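# Separate the yellow wire from the other wires

## Task

Place the yellow wire on the table on its own, so that it ends up at least one hand's width away from every other wire. None of the wires may be left dangling over the table edge. Do not drag or squeeze any two wires hard against one another.

## Robot and tools

Robot: two arms. left_arm carries a left hand and right_arm a right hand; the left hand is the mirror of the right. The bases sit at left_arm (0, +0.252, +0.002) m and right_arm (+0.026, -0.360, +0.004) m, nearly unrotated. A camera stand is fixed behind them. Anything falling off the table, or left off it, fails the job.

Scene frame: origin at table-top height, midway between the nominal bases. +z is up, +x points out over the table, and left_arm is on the +y side. Reported hand positions (metres) and quaternions (wxyz) use this frame.

Hand point: a point 0.05 m in front of the palm and 0.15 m out from the wrist face. Its +z runs along straight fingers, +y points out of the palm. For the right hand +x points away from the thumb; for the left hand +x points toward the thumb. Straight fingertips reach 0.06 to 0.07 m past the point, 0.06 m behind it along -y. A wrist bracket on the little-finger side can also strike things.

Row layout: every row has 28 numbers in [-1, 1], both arms always included. Left arm first: dx, dy, dz, rx, ry, rz, then little, ring, middle, index, thumb_bend, thumb_turn, force_limit, speed. Then the same 14 for the right arm.

Pose numbers are offsets, not poses. They count from that arm's Hand target at the start of the action or move, along the Hand target's own axes. 1.0 equals 0.6 m of travel or 180 degrees of turn. rx, ry, rz form a single rotation vector. All rows of one action count from the same start, not from the previous row, so sending an offset again moves the arm further. Six zeros re-request the current Hand target. To back off a push, command a target on the far side of where the hand now rests.

Hand numbers: fingers and thumb_bend use +1 for straight and -1 for curled. thumb_turn is +1 beside the palm and -1 across the palm, facing the fingers. force_limit maps -1..+1 to about 0..10 N at the fingertip (0..15 N for the two thumb motors). speed rises from nearly zero at -1 to full at +0.48 and stays full above that. For a soft grip use speed -0.94 or lower. No value means 'leave alone'. To keep a hand unchanged, resend the eight hand numbers of the last row it carried out. If it has not carried one out yet, send its hand_measured six values followed by hand_force_limit and hand_speed. With the thumb turned across, the hand grips things about 0.035 to 0.065 m thick, or a handle down to about 0.025 m. To grip harder, raise force_limit and send a target more closed than hand_measured. To loosen, send one more open than hand_measured.

Tools:
- execute_actions(actions, cameras): actions is a list of actions. Each action is a list of up to 15 rows, one per 1/30 s step; a short list repeats its last row until the 15 steps are up. cameras lists names such as cam_high, cam_left_wrist, cam_right_wrist, or ["all"]. An empty actions list returns images.
- move(target, speed, blend, blocking, cameras): target is one 28-number row or a list of up to 15 rows. Every row counts from the same starting Hand targets. speed is the path top speed in m/s, 0.002 to 4.3, default 0.25; turning is capped at twice that in rad/s. blend is in metres and rounds corners; 0 means stop at each row. The whole move is limited to 10 s. blocking=false returns after about 0.5 s while the arm keeps going.
- wait(seconds 0 to 10, cameras), stop(cameras) to brake a running move.
- zoom_image(camera, region [x0, y0, x1, y1] in pixels, at most 504 by 504). show_instructions shows the reference images. finished_scene(scene=1) ends the scene for good.

Results: each arm's end_effector_position, end_effector_quat_wxyz, and Hand target, which is the last commanded pose after clipping and the base for the next offsets. Also hand_measured, hand_stopped_by (moving, target, force, stalled, fault), and hand_load_n (positive when something pushes a finger open). Joint positions, velocities and torques are listed too. A move adds a 'move:' line such as done, off_target, moving, held or fault, plus limits=paced or limits=held. Done means the arm is within 10 mm and 2 degrees of its target; it says nothing about contact. A grip that slips shows only as hand_load_n falling toward 0.

Behaviour: the controller limits each commanded turn to 40 degrees from the measured orientation. Arms follow loosely and often rest 1 to 3 cm (sometimes 5 cm) short of the command, usually low; that alone does not mean a contact. Send the missing distance as a further offset. Keep paths away from an arm's own base; go around it.

Cameras are 896x504. cam_high is fixed; the two wrist cameras move with their arms.

Avoid: fast moves into contact, pressing far past a surface, any touch between the two arms, dropping or flinging a wire, wire ends hanging off the table, and hard tugs of one wire against another. Motors heat up when holding loads or straining against poses they cannot reach. A MOTOR HOT line appears at 85 °C, and at 100 °C that arm goes limp for 30 s or more.

Each tool is called as name(argument=value, ...) on one line, values as JSON.

Reference images:

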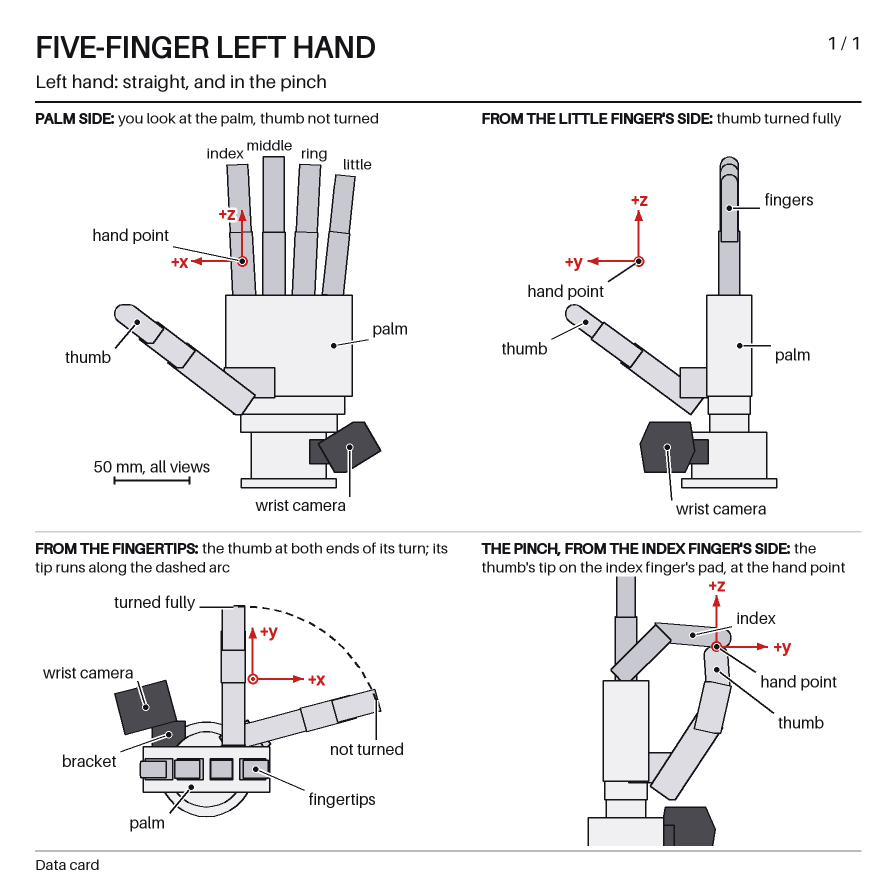

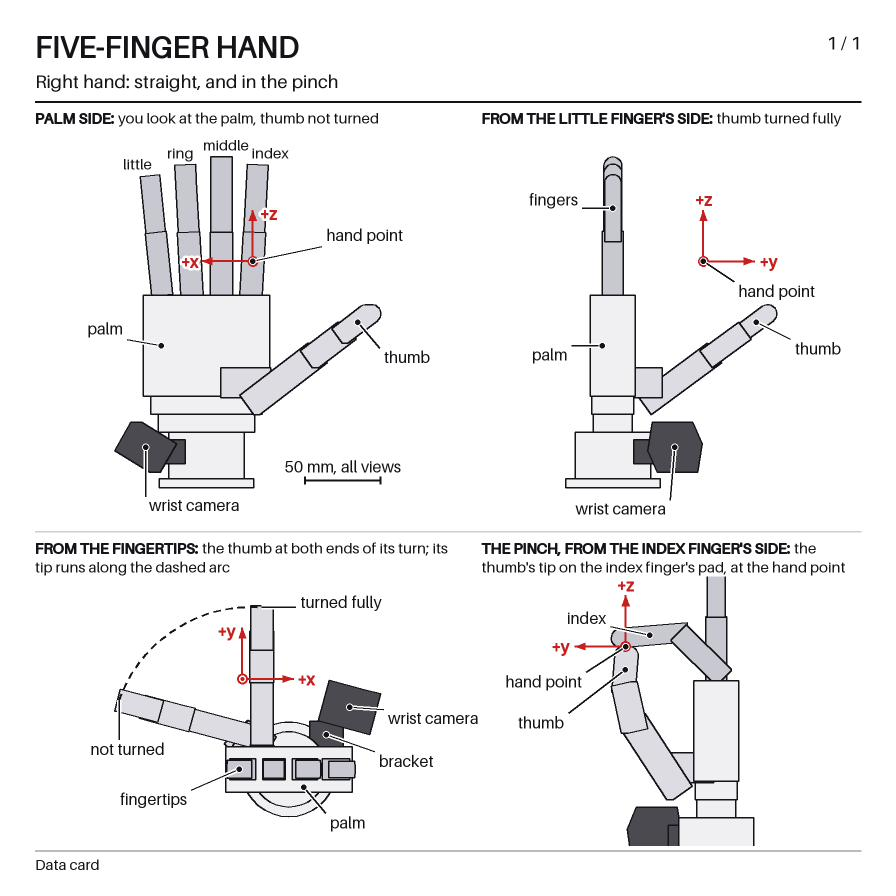

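## Session

execute_actions(actions=[])

Scene clock: 0.00 s.
left_arm: end_effector_position=(+0.4182, +0.2929, +0.1105) hand_measured=(+1.000, +1.000, +1.000, +1.000, +1.000, +1.000) hand_load_n=(-0.5, +0.0, +0.0, +0.0, +0.0, +0.0) hand_stopped_by=(target, target, target, target, target, target) hand_force_limit=0.00 hand_speed=-0.80 end_effector_quat_wxyz=(+0.560, -0.581, +0.536, -0.249) | right_arm: end_effector_position=(+0.1001, -0.2468, +0.1724) hand_measured=(+1.000, +1.000, +1.000, +1.000, +1.000, +1.000) hand_load_n=(+0.0, +0.0, +0.0, +0.0, +0.0, +0.0) hand_stopped_by=(target, target, target, target, target, target) hand_force_limit=0.00 hand_speed=-0.80 end_effector_quat_wxyz=(+0.151, -0.630, +0.747, -0.150)
Joint positions: left_arm=[-0.064 1.074 0.347 0.445 -0.461 0.198] | right_arm=[1.05 0.432 0.671 -1.633 0.392 1.22]
Joint velocities: within noise
Joint torques (N m): no reading
Heat: left arm: hottest shoulder 38 °C; right arm: hottest waist 43 °C.
Hand target: left_arm +0.4277, +0.2923, +0.1245; +0.567, -0.578, +0.527, -0.259 | right_arm +0.1023, -0.2427, +0.1826; +0.162, -0.627, +0.748, -0.145

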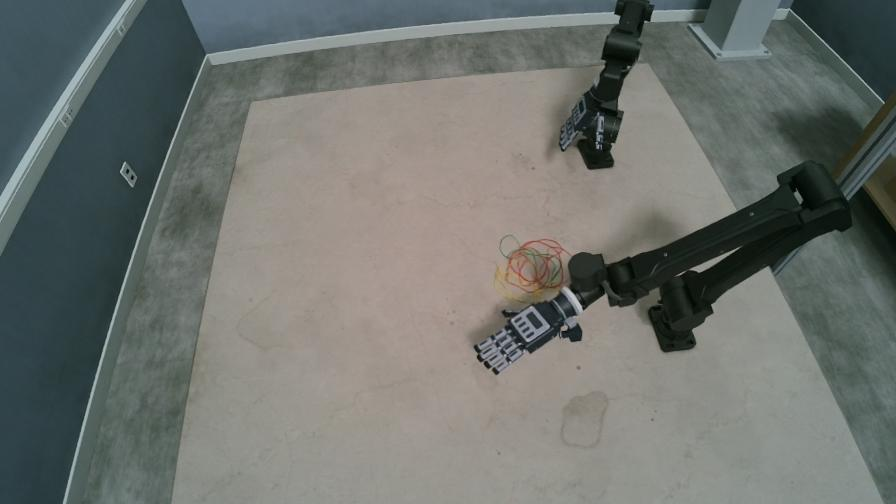

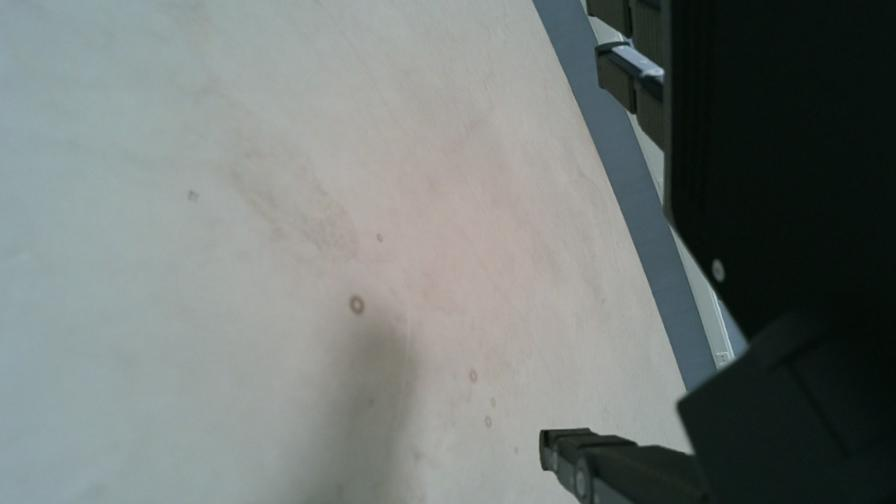

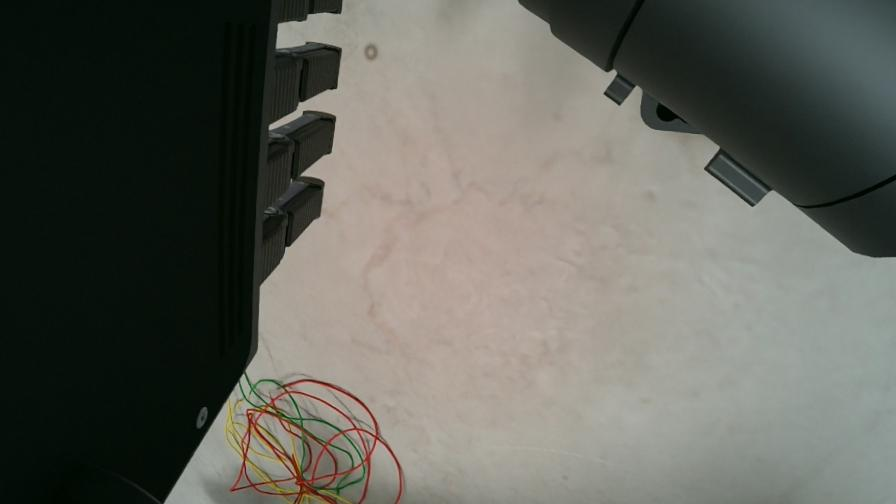

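zoom_image(camera="cam_high", region=[460, 210, 620, 320])

zoom_image(camera="cam_right_wrist", region=[180, 350, 440, 504])

Scaled by 3.150 from the camera's 896x504 image, which has a finer 1280x720 frame.

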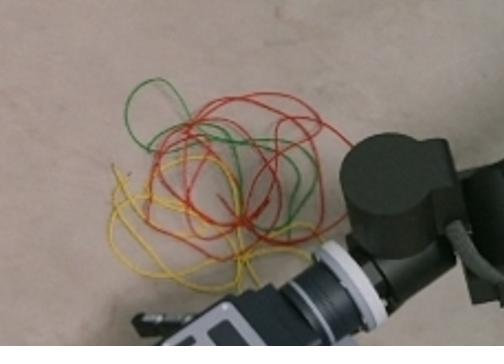

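Scaled by 1.938 from the camera's 896x504 image, which has a finer 1280x720 frame.

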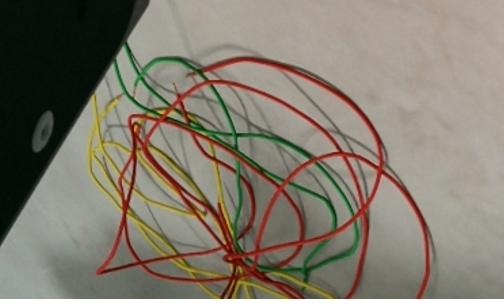

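move(target=[0.0508,-0.0958,-0.233,-0.401,0.150,0.025,1,1,1,1,1,1,0,-0.8, 0,0,0,0,0,0,1,1,1,1,1,1,0,-0.8], cameras=["all"])

Scene clock: 6.87 s.
left_arm: end_effector_position=(+0.3146, +0.1970, +0.1858) hand_measured=(+1.000, +1.000, +1.000, +1.000, +1.000, +1.000) hand_load_n=(+0.0, +0.0, +0.0, +0.0, +0.0, +0.0) hand_stopped_by=(target, target, target, target, target, target) hand_force_limit=0.00 hand_speed=-0.80 end_effector_quat_wxyz=(+0.009, +0.700, -0.714, -0.013) | right_arm: end_effector_position=(+0.1001, -0.2468, +0.1724) hand_measured=(+1.000, +1.000, +1.000, +1.000, +1.000, +1.000) hand_load_n=(+0.0, -0.5, +0.0, +0.0, +0.5, +0.0) hand_stopped_by=(target, target, target, target, target, target) hand_force_limit=0.00 hand_speed=-0.80 end_effector_quat_wxyz=(+0.151, -0.630, +0.747, -0.150)
Joint positions: left_arm=[-0.064 1.359 1.187 -1.431 -0.004 -0.049] | right_arm=[1.05 0.432 0.671 -1.633 0.392 1.22]
Joint torques (N m): left_arm=[0.03 -8.64 10.93 -0.02 0.19 -0.01] | right_arm=[2.26 2.37 10.89 0.46 0.47 0.01]
Heat: left arm: hottest shoulder 38 °C; right arm: hottest waist 43 °C.
Hand target: left_arm +0.3300, +0.1997, +0.1998; -0.001, +0.707, -0.707, +0.000 | right_arm +0.1023, -0.2427, +0.1826; +0.162, -0.627, +0.748, -0.145
Off the commanded pose: left_arm 0.021 m, 2 deg | right_arm 0.011 m, 1 deg.
move: off_target (left_arm, right_arm)
camera_calibration:
cam_left_wrist: T_world_to_cam=[[0.958135, -0.285129, -0.026067, -0.241747], [-0.210136, -0.762116, 0.61239, 0.0856222], [-0.194476, -0.581274, -0.790126, 0.435877], [0, 0, 0, 1]] pos_world=[0.334386, 0.24969, 0.285662]

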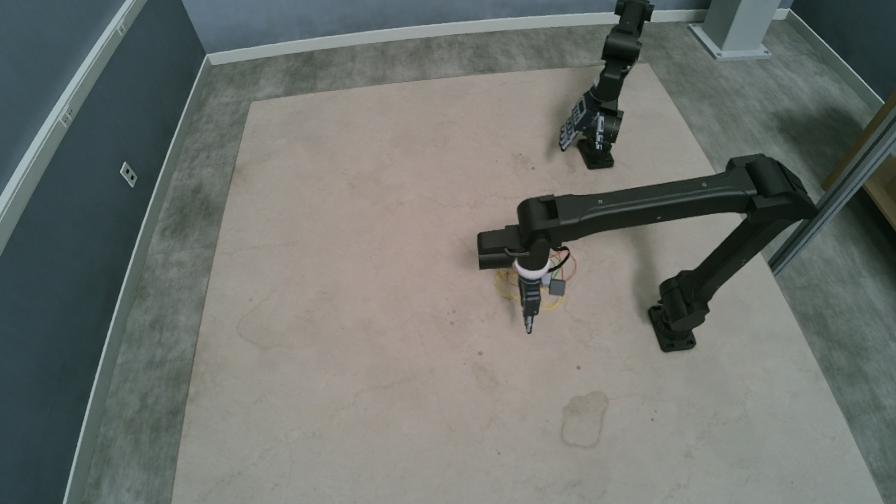

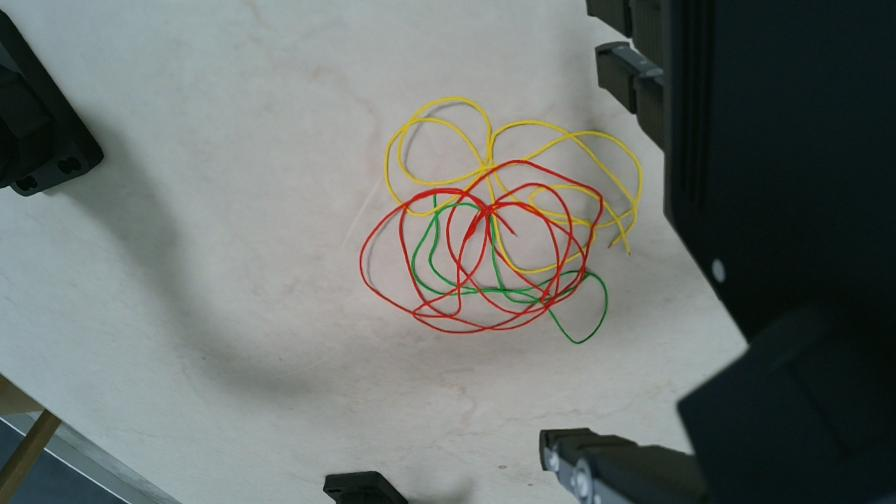

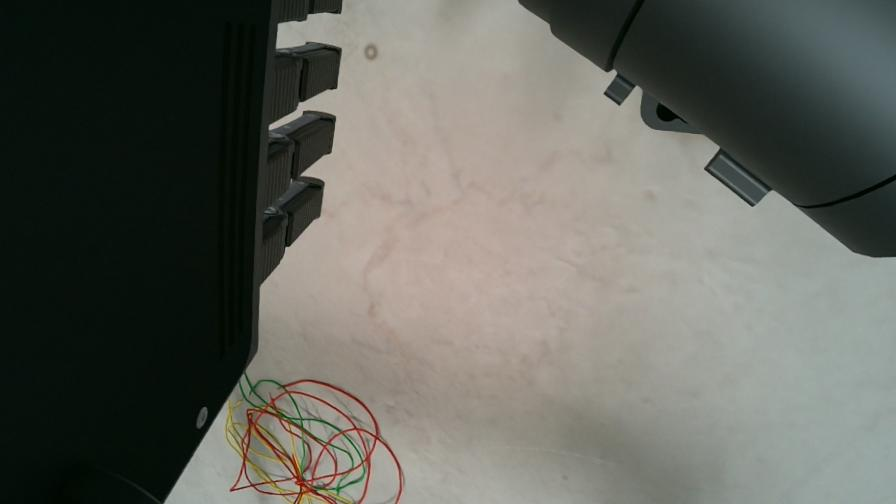

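Excellent view.

zoom_image(camera="cam_left_wrist", region=[350, 90, 650, 350])

zoom_image(camera="cam_left_wrist", region=[430, 150, 620, 310])

zoom_image(camera="cam_left_wrist", region=[370, 150, 500, 260])

Scaled by 1.680 from the camera's 896x504 image, which has a finer 1280x720 frame.

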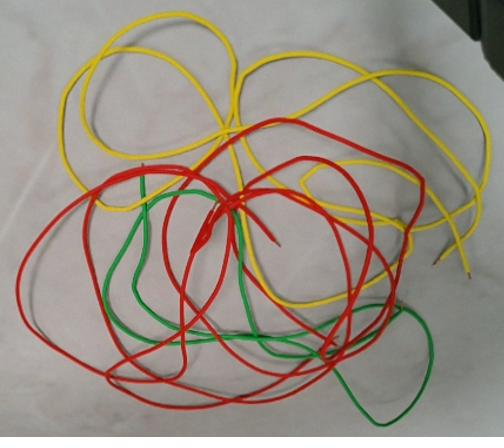

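Scaled by 2.653 from the camera's 896x504 image, which has a finer 1280x720 frame.

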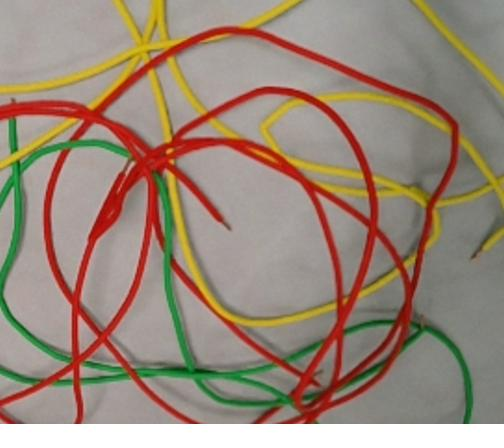

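Scaled by 3.877 from the camera's 896x504 image, which has a finer 1280x720 frame.

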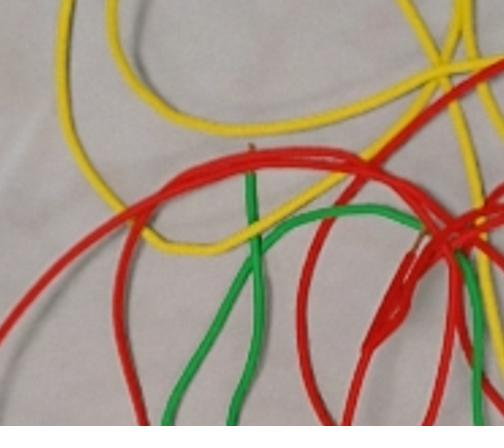

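zoom_image(camera="cam_left_wrist", region=[560, 130, 650, 260])

zoom_image(camera="cam_left_wrist", region=[440, 90, 600, 230])

Scaled by 3.877 from the camera's 896x504 image, which has a finer 1280x720 frame.

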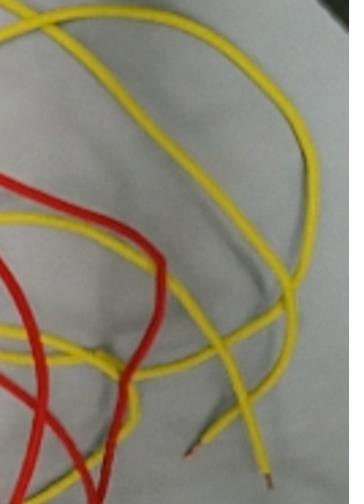

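Scaled by 3.150 from the camera's 896x504 image, which has a finer 1280x720 frame.

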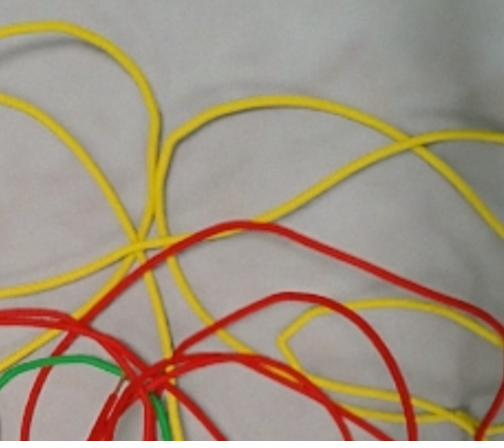

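zoom_image(camera="cam_left_wrist", region=[460, 150, 550, 220])

zoom_image(camera="cam_left_wrist", region=[540, 180, 630, 250])

zoom_image(camera="cam_left_wrist", region=[470, 210, 620, 330])

zoom_image(camera="cam_left_wrist", region=[380, 180, 470, 250])

Scaled by 5.600 from the camera's 896x504 image, which has a finer 1280x720 frame.

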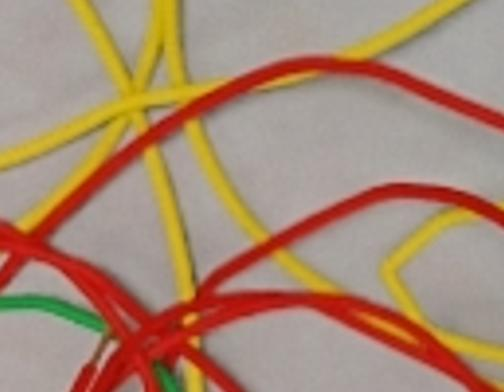

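Scaled by 5.600 from the camera's 896x504 image, which has a finer 1280x720 frame.

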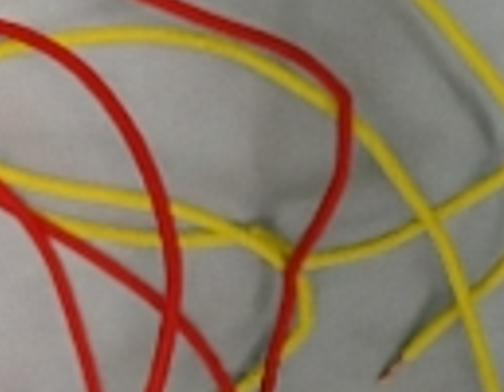

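Scaled by 3.360 from the camera's 896x504 image, which has a finer 1280x720 frame.

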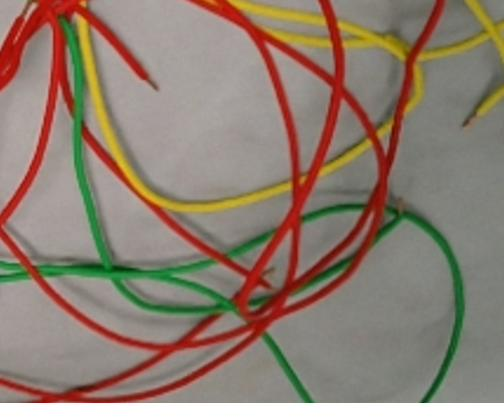

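Scaled by 5.600 from the camera's 896x504 image, which has a finer 1280x720 frame.

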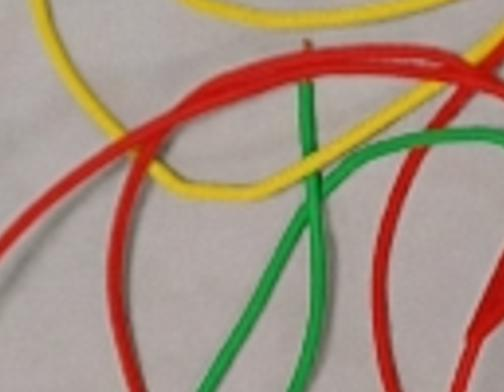

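move(target=[0.058,-0.0167,0.1417,0,0,0,1,1,1,1,1,1,0,-0.8, 0,0,0,0,0,0,1,1,1,1,1,1,0,-0.8], speed=0.12, cameras=["cam_left_wrist"])

zoom_image(camera="cam_left_wrist", region=[350, 150, 550, 300])

Scene clock: 16.20 s.
left_arm: end_effector_position=(+0.3376, +0.1715, +0.1159) hand_measured=(+1.000, +1.000, +1.000, +1.000, +1.000, +1.000) hand_load_n=(-0.5, +0.0, +0.0, +0.0, +0.0, +0.0) hand_stopped_by=(target, target, target, target, target, target) hand_force_limit=0.00 hand_speed=-0.80 end_effector_quat_wxyz=(+0.001, +0.708, -0.706, -0.003) | right_arm: end_effector_position=(+0.1001, -0.2468, +0.1724) hand_measured=(+1.000, +1.000, +1.000, +1.000, +1.000, +1.000) hand_load_n=(+0.0, +0.0, +0.0, +0.0, +0.0, +0.0) hand_stopped_by=(target, target, target, target, target, target) hand_force_limit=0.00 hand_speed=-0.80 end_effector_quat_wxyz=(+0.151, -0.630, +0.747, -0.150)
Joint positions: left_arm=[-0.12 1.452 1.096 -1.221 -0.003 -0.127] | right_arm=[1.05 0.432 0.671 -1.633 0.392 1.22]
Joint torques (N m): left_arm=[-1.96 -10.05 7.09 0.53 0.09 -0.05] | right_arm=[2.2 2.02 10.76 0.51 0.49 0.01]
Heat: left arm: hottest shoulder 38 °C; right arm: hottest waist 43 °C.
Hand target: left_arm +0.3401, +0.1651, +0.1147; -0.001, +0.707, -0.707, +0.000 | right_arm +0.1023, -0.2427, +0.1826; +0.162, -0.627, +0.748, -0.145
Off the commanded pose: left_arm 0.007 m, 0 deg | right_arm 0.011 m, 1 deg.
move: off_target (right_arm)
camera_calibration:
cam_left_wrist: T_world_to_cam=[[0.964562, -0.263855, -0.000413975, -0.281751], [-0.209183, -0.765655, 0.608288, 0.11461], [-0.160817, -0.586645, -0.793716, 0.360359], [0, 0, 0, 1]] pos_world=[0.353692, 0.224813, 0.216191]
Images, in order (width x height): cam_left_wrist 896x504.

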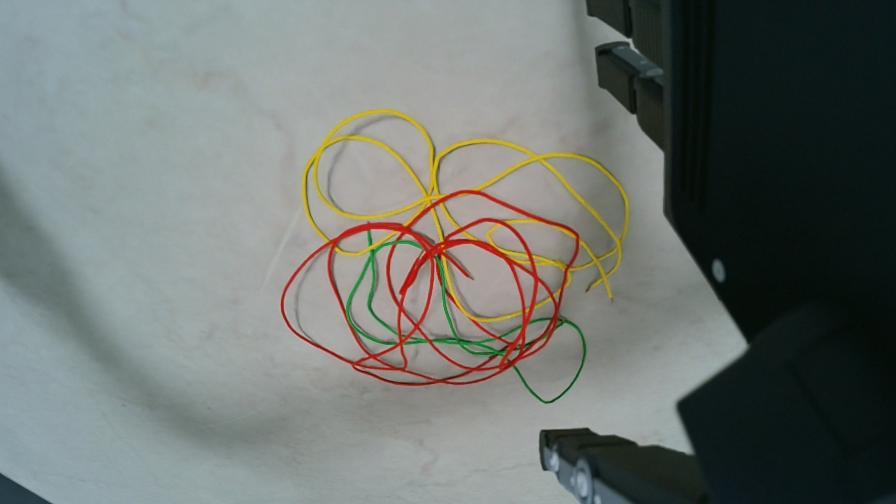

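Scaled by 2.520 from the camera's 896x504 image, which has a finer 1280x720 frame.

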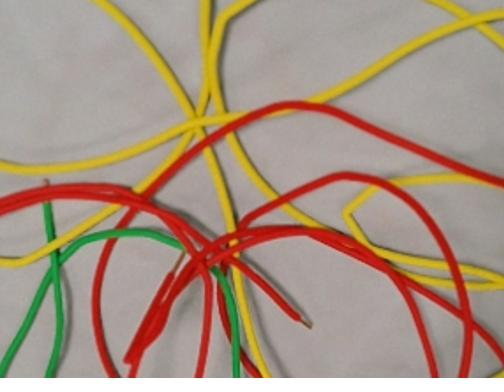

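zoom_image(camera="cam_left_wrist", region=[400, 220, 480, 280])

zoom_image(camera="cam_left_wrist", region=[310, 200, 420, 280])

zoom_image(camera="cam_left_wrist", region=[470, 200, 620, 320])

Scaled by 6.300 from the camera's 896x504 image, which has a finer 1280x720 frame.

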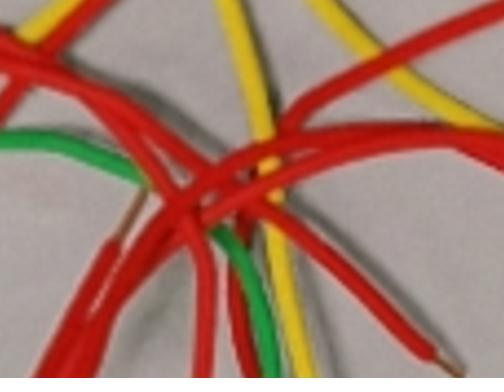

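Scaled by 4.582 from the camera's 896x504 image, which has a finer 1280x720 frame.

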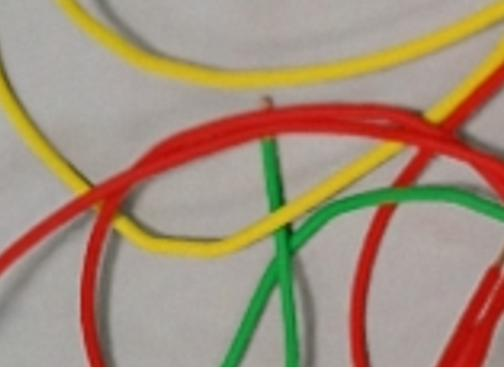

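Scaled by 3.360 from the camera's 896x504 image, which has a finer 1280x720 frame.

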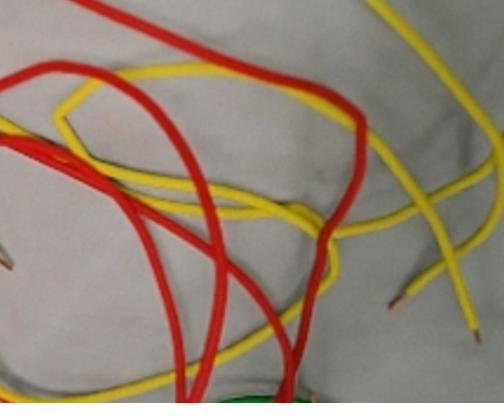

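move(target=[0.0667,0.1917,-0.0083,0,0,0,-1,-1,-1,1,1,1,0,0, -0.155,-0.272,0.0685,-0.149,-0.1285,-0.0236,1,1,1,1,1,1,0,-0.8], speed=0.2, cameras=["all"])

Scene clock: 27.40 s.
left_arm: end_effector_position=(+0.2286, +0.1289, +0.1162) hand_measured=(-1.000, -1.000, -1.000, +1.000, +1.000, +1.000) hand_load_n=(+0.0, +0.0, +0.0, +0.0, +0.0, +0.0) hand_stopped_by=(target, target, target, target, target, target) hand_force_limit=0.00 hand_speed=0.00 end_effector_quat_wxyz=(+0.000, +0.708, -0.706, -0.002) | right_arm: end_effector_position=(+0.2673, -0.1804, +0.2053) hand_measured=(+1.000, +1.000, +1.000, +1.000, +1.000, +1.000) hand_load_n=(+0.0, +0.0, +0.0, +0.0, +0.0, +0.0) hand_stopped_by=(target, target, target, target, target, target) hand_force_limit=0.00 hand_speed=-0.80 end_effector_quat_wxyz=(-0.138, +0.687, -0.695, -0.160)
Joint positions: left_arm=[-0.304 1.187 0.853 -1.24 -0.002 -0.313] | right_arm=[0.195 1.16 0.982 -1.319 -0.42 0.257]
Joint torques (N m): left_arm=[-2.2 -7.88 7.15 -0.03 0.08 -0.08] | right_arm=[2.08 -5.01 12.66 0.02 -0.38 -0.07]
Heat: left arm: hottest shoulder 39 °C; right arm: hottest waist 43 °C.
Hand target: left_arm +0.2252, +0.1251, +0.1195; -0.001, +0.707, -0.707, +0.000 | right_arm +0.2800, -0.1794, +0.2196; -0.153, +0.691, -0.690, -0.152
Off the commanded pose: left_arm 0.006 m, 0 deg | right_arm 0.019 m, 2 deg.
move: off_target (right_arm)
camera_calibration:
cam_left_wrist: T_world_to_cam=[[0.96497, -0.262343, 0.00303829, -0.188468], [-0.210043, -0.765551, 0.608124, 0.0592068], [-0.157211, -0.587459, -0.793837, 0.317353], [0, 0, 0, 1]] pos_world=[0.244193, 0.182315, 0.216494]
cam_right_wrist: T_world_to_cam=[[-0.976608, -0.19977, -0.0795502, 0.245145], [-0.190526, 0.632435, 0.750817, 0.026933], [-0.0996804, 0.74841, -0.655703, 0.412698], [0, 0, 0, 1]] pos_world=[0.28568, -0.276928, 0.269887]

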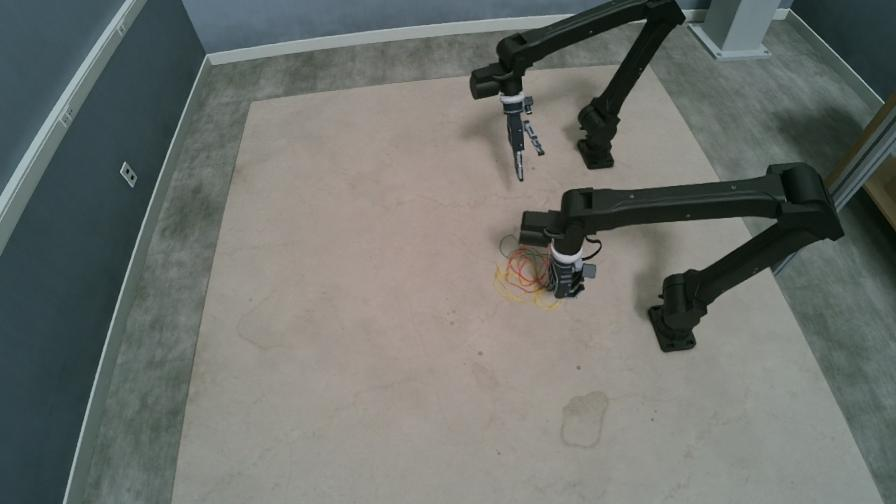

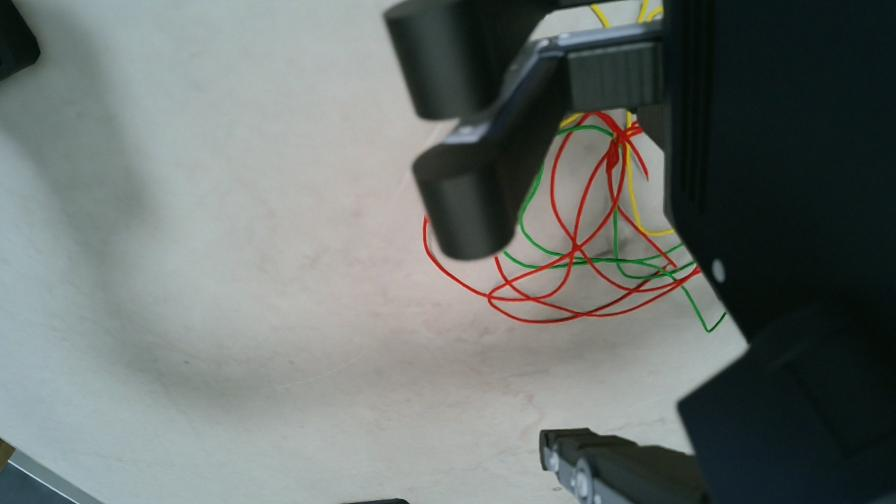

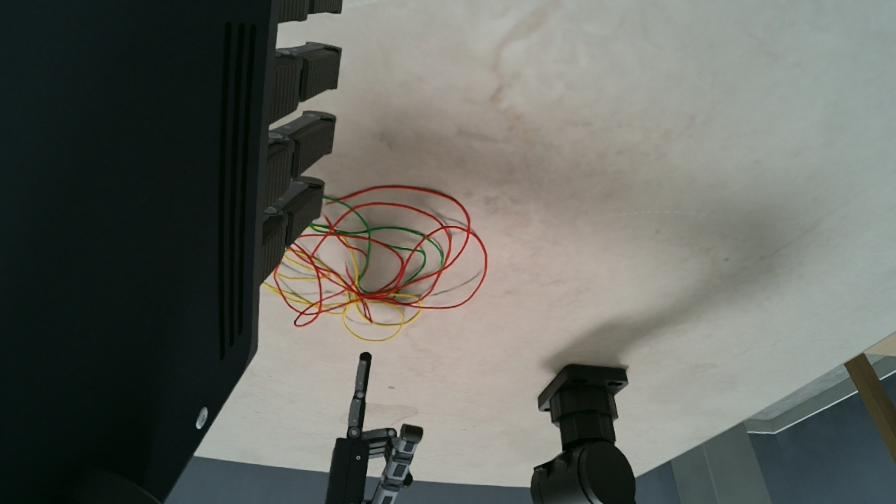

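zoom_image(camera="cam_right_wrist", region=[260, 180, 500, 370])

Scaled by 2.100 from the camera's 896x504 image, which has a finer 1280x720 frame.

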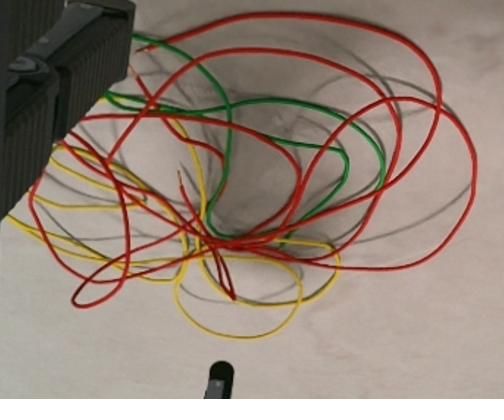

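move(target=[0,0,0,0,0,0,-1,-1,-1,1,1,1,0,0, 0.0865,-0.05,0.1067,0,-0.111,0,1,1,1,1,1,1,0,-0.8], speed=0.2, cameras=["cam_right_wrist"])

zoom_image(camera="cam_right_wrist", region=[260, 180, 600, 370])

Scene clock: 31.53 s.
left_arm: end_effector_position=(+0.2286, +0.1289, +0.1162) hand_measured=(-1.000, -1.000, -1.000, +1.000, +1.000, +1.000) hand_load_n=(+0.0, +0.0, +0.5, +0.0, +0.0, +0.0) hand_stopped_by=(target, target, target, target, target, target) hand_force_limit=0.00 hand_speed=0.00 end_effector_quat_wxyz=(+0.000, +0.708, -0.706, -0.002) | right_arm: end_effector_position=(+0.3060, -0.1976, +0.1409) hand_measured=(+1.000, +1.000, +1.000, +1.000, +1.000, +1.000) hand_load_n=(+0.0, +0.0, +0.0, +0.0, +0.0, +0.0) hand_stopped_by=(target, target, target, target, target, target) hand_force_limit=0.00 hand_speed=-0.80 end_effector_quat_wxyz=(-0.264, +0.652, -0.656, -0.273)
Joint positions: left_arm=[-0.304 1.187 0.853 -1.24 -0.002 -0.314] | right_arm=[-0.023 1.361 0.844 -1.053 -0.78 0.02]
Joint torques (N m): left_arm=[-2.08 -7.41 7.13 0.27 0.1 -0.05] | right_arm=[1.9 -6.53 7.77 0.5 -0.64 -0.09]
Heat: left arm: hottest shoulder 39 °C; right arm: hottest waist 42 °C.
Hand target: left_arm +0.2252, +0.1251, +0.1195; -0.001, +0.707, -0.707, +0.000 | right_arm +0.3101, -0.1995, +0.1396; -0.270, +0.654, -0.653, -0.270
Off the commanded pose: left_arm 0.006 m, 0 deg | right_arm 0.005 m, 1 deg.
move: done
camera_calibration:
cam_right_wrist: T_world_to_cam=[[-0.975171, -0.15121, -0.161793, 0.295178], [-0.20442, 0.333652, 0.920266, 0.0148725], [-0.0851711, 0.93049, -0.356278, 0.376569], [0, 0, 0, 1]] pos_world=[0.322962, -0.310722, 0.168234]
Images, in order (width x height): cam_right_wrist 896x504.

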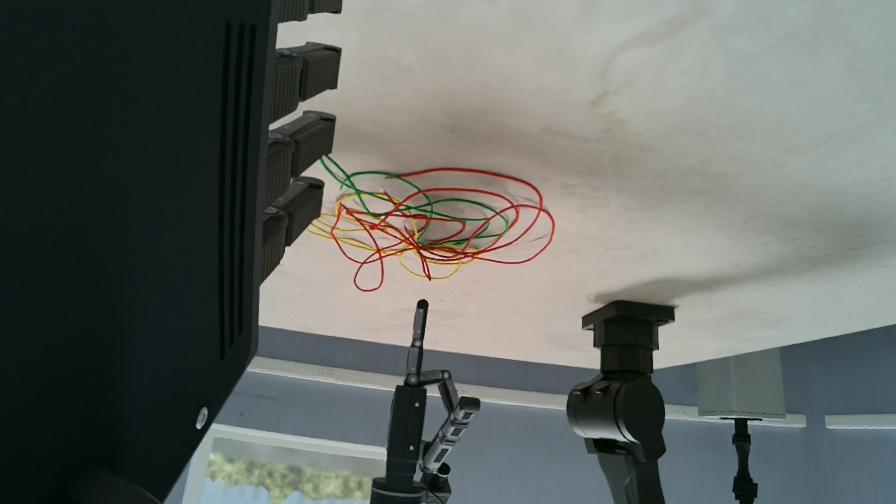

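Scaled by 1.482 from the camera's 896x504 image, which has a finer 1280x720 frame.

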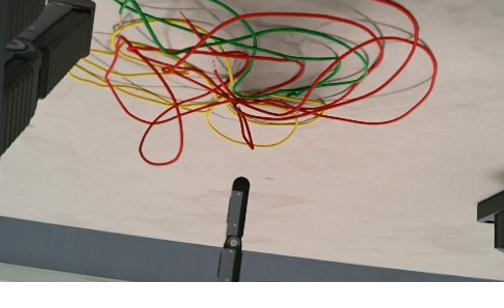

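zoom_image(camera="cam_right_wrist", region=[300, 150, 430, 300])

zoom_image(camera="cam_right_wrist", region=[380, 150, 570, 310])

Scaled by 3.360 from the camera's 896x504 image, which has a finer 1280x720 frame.

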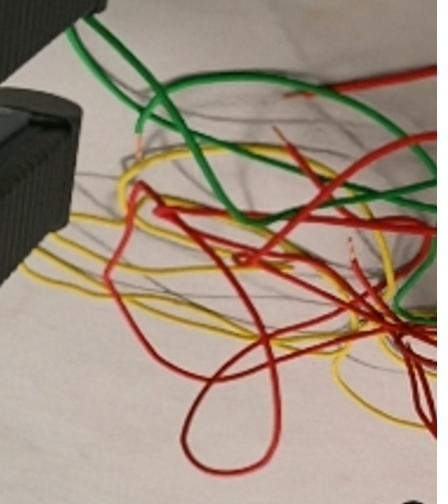

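Scaled by 2.653 from the camera's 896x504 image, which has a finer 1280x720 frame.

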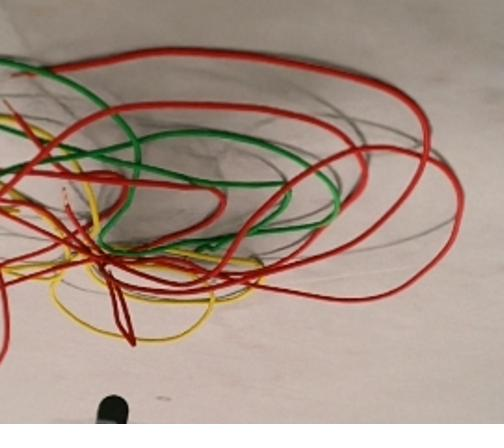

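move(target=[0,0,0.065,0,0,0,-1,-1,-1,1,1,1,0,0, 0,0,0,0,0,0,1,1,1,1,1,1,0,-0.8], speed=0.1, cameras=["cam_right_wrist"])

zoom_image(camera="cam_right_wrist", region=[360, 170, 540, 320])

Scene clock: 34.80 s.
left_arm: end_effector_position=(+0.2241, +0.1303, +0.0820) hand_measured=(-1.000, -1.000, -1.000, +1.000, +1.000, +1.000) hand_load_n=(+0.0, +0.0, +0.0, +0.0, +0.0, +0.0) hand_stopped_by=(target, target, target, target, target, target) hand_force_limit=0.00 hand_speed=0.00 end_effector_quat_wxyz=(+0.000, +0.708, -0.706, -0.002) | right_arm: end_effector_position=(+0.3059, -0.1976, +0.1409) hand_measured=(+1.000, +1.000, +1.000, +1.000, +1.000, +1.000) hand_load_n=(+0.0, +0.0, +0.0, +0.0, +0.0, +0.0) hand_stopped_by=(target, target, target, target, target, target) hand_force_limit=0.00 hand_speed=-0.80 end_effector_quat_wxyz=(-0.265, +0.652, -0.656, -0.273)
Joint positions: left_arm=[-0.304 1.214 0.778 -1.138 -0.002 -0.314] | right_arm=[-0.023 1.361 0.844 -1.053 -0.78 0.019]
Joint torques (N m): left_arm=[-2.37 -5.71 6.83 0.68 0.08 -0.11] | right_arm=[1.67 -6.36 7.71 0.49 -0.64 -0.09]
Heat: left arm: hottest shoulder 38 °C; right arm: hottest waist 42 °C.
Hand target: left_arm +0.2253, +0.1251, +0.0806; -0.001, +0.707, -0.707, +0.000 | right_arm +0.3101, -0.1994, +0.1397; -0.270, +0.654, -0.653, -0.270
Off the commanded pose: left_arm 0.006 m, 0 deg | right_arm 0.005 m, 1 deg.
move: done
camera_calibration:
cam_right_wrist: T_world_to_cam=[[-0.975021, -0.151643, -0.162289, 0.29508], [-0.205007, 0.333246, 0.920282, 0.0149343], [-0.0854726, 0.930565, -0.35601, 0.376644], [0, 0, 0, 1]] pos_world=[0.322963, -0.310722, 0.168233]
Images, in order (width x height): cam_right_wrist 896x504.

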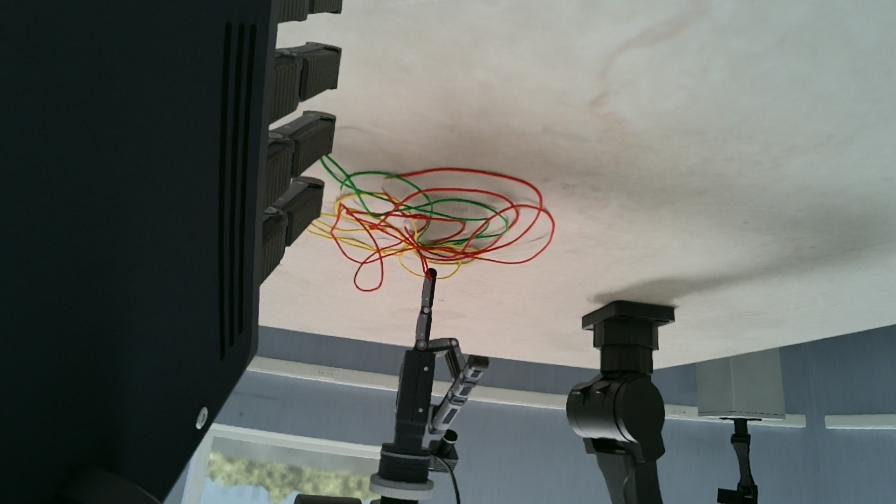

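Scaled by 2.800 from the camera's 896x504 image, which has a finer 1280x720 frame.

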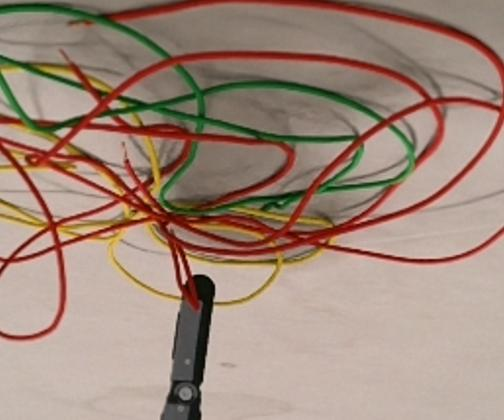

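move(target=[0,0,0.0267,0,0,0,-1,-1,-1,1,1,1,0,0, 0,0,0,0,0,0,1,1,1,1,1,1,0,-0.8], speed=0.05, cameras=["cam_right_wrist"])

zoom_image(camera="cam_right_wrist", region=[380, 210, 500, 300])

Scene clock: 36.27 s.
left_arm: end_effector_position=(+0.2247, +0.1302, +0.0666) hand_measured=(-1.000, -1.000, -1.000, +1.000, +1.000, +1.000) hand_load_n=(+0.0, +0.0, +0.0, +0.0, +0.0, +0.0) hand_stopped_by=(target, target, target, target, target, target) hand_force_limit=0.00 hand_speed=0.00 end_effector_quat_wxyz=(-0.001, +0.708, -0.706, -0.001) | right_arm: end_effector_position=(+0.3059, -0.1976, +0.1409) hand_measured=(+1.000, +1.000, +1.000, +1.000, +1.000, +1.000) hand_load_n=(+0.0, +0.0, +0.0, +0.0, +0.0, -0.5) hand_stopped_by=(target, target, target, target, target, target) hand_force_limit=0.00 hand_speed=-0.80 end_effector_quat_wxyz=(-0.265, +0.652, -0.656, -0.273)
Joint positions: left_arm=[-0.304 1.236 0.751 -1.087 -0.002 -0.314] | right_arm=[-0.023 1.361 0.844 -1.053 -0.78 0.019]
Joint torques (N m): left_arm=[-2.84 -6.01 6.42 0.58 0.06 -0.04] | right_arm=[1.55 -6.48 7.71 0.47 -0.65 -0.09]
Heat: left arm: hottest shoulder 38 °C; right arm: hottest waist 42 °C.
Hand target: left_arm +0.2253, +0.1251, +0.0645; -0.001, +0.707, -0.707, +0.000 | right_arm +0.3101, -0.1994, +0.1397; -0.270, +0.654, -0.653, -0.270
Off the commanded pose: left_arm 0.005 m, 0 deg | right_arm 0.005 m, 1 deg.
move: done
camera_calibration:
cam_right_wrist: T_world_to_cam=[[-0.975021, -0.151643, -0.162289, 0.29508], [-0.205007, 0.333246, 0.920282, 0.0149343], [-0.0854726, 0.930565, -0.35601, 0.376644], [0, 0, 0, 1]] pos_world=[0.322963, -0.310722, 0.168233]
Images, in order (width x height): cam_right_wrist 896x504.

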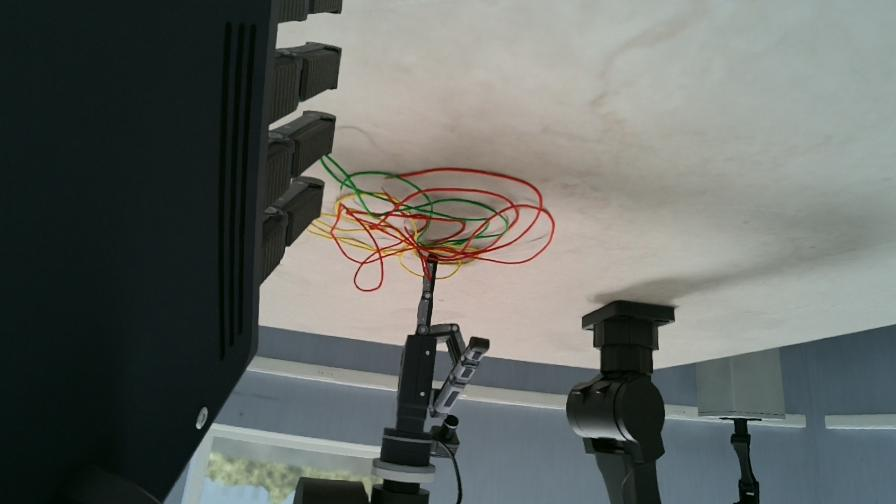

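Scaled by 4.200 from the camera's 896x504 image, which has a finer 1280x720 frame.

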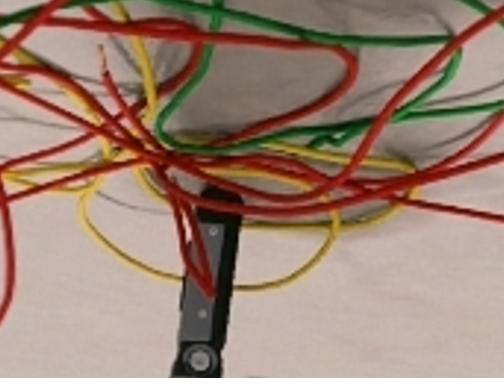

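move(target=[0,0,0.0133,0,0,0,-1,-1,-1,1,1,1,0,0, 0,0,0,0,0,0,1,1,1,1,1,1,0,-0.8], speed=0.03, cameras=["cam_right_wrist"])

zoom_image(camera="cam_right_wrist", region=[380, 210, 500, 300])

Scene clock: 37.30 s.
left_arm: end_effector_position=(+0.2256, +0.1299, +0.0649) hand_measured=(-1.000, -1.000, -1.000, +1.000, +1.000, +1.000) hand_load_n=(+0.0, +0.0, +0.0, -3.0, +0.0, +0.0) hand_stopped_by=(target, target, target, target, target, target) hand_force_limit=0.00 hand_speed=0.00 end_effector_quat_wxyz=(-0.002, +0.708, -0.706, +0.001) | right_arm: end_effector_position=(+0.3059, -0.1976, +0.1409) hand_measured=(+1.000, +1.000, +1.000, +1.000, +1.000, +1.000) hand_load_n=(+0.5, +0.0, +0.0, +0.0, +0.0, +0.0) hand_stopped_by=(target, target, target, target, target, target) hand_force_limit=0.00 hand_speed=-0.80 end_effector_quat_wxyz=(-0.265, +0.652, -0.656, -0.273)
Joint positions: left_arm=[-0.304 1.237 0.747 -1.077 -0.002 -0.314] | right_arm=[-0.023 1.361 0.844 -1.053 -0.78 0.019]
Joint torques (N m): left_arm=[-2.84 -5.77 5.75 1.5 0.05 -0.08] | right_arm=[2.02 -6.83 7.64 0.53 -0.64 -0.08]
Heat: left arm: hottest shoulder 38 °C; right arm: hottest waist 42 °C.
Hand target: left_arm +0.2254, +0.1251, +0.0566; -0.001, +0.707, -0.707, +0.000 | right_arm +0.3101, -0.1994, +0.1397; -0.270, +0.654, -0.653, -0.270
Off the commanded pose: left_arm 0.010 m, 0 deg | right_arm 0.005 m, 1 deg.
move: done
camera_calibration:
cam_right_wrist: T_world_to_cam=[[-0.975021, -0.151643, -0.162289, 0.29508], [-0.205007, 0.333246, 0.920282, 0.0149343], [-0.0854726, 0.930565, -0.35601, 0.376644], [0, 0, 0, 1]] pos_world=[0.322963, -0.310722, 0.168233]
Images, in order (width x height): cam_right_wrist 896x504.

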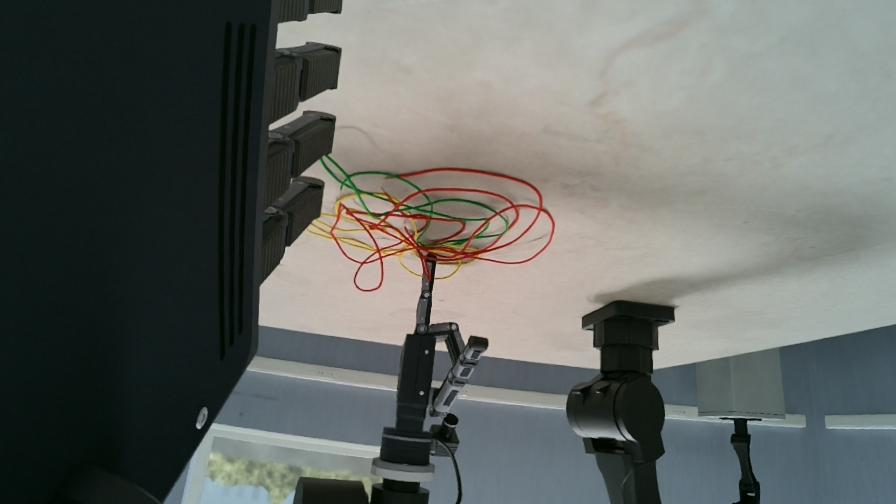

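Scaled by 4.200 from the camera's 896x504 image, which has a finer 1280x720 frame.

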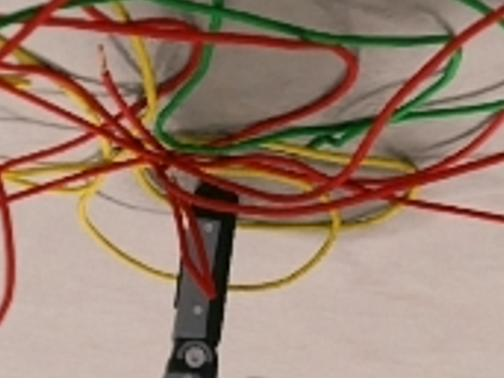

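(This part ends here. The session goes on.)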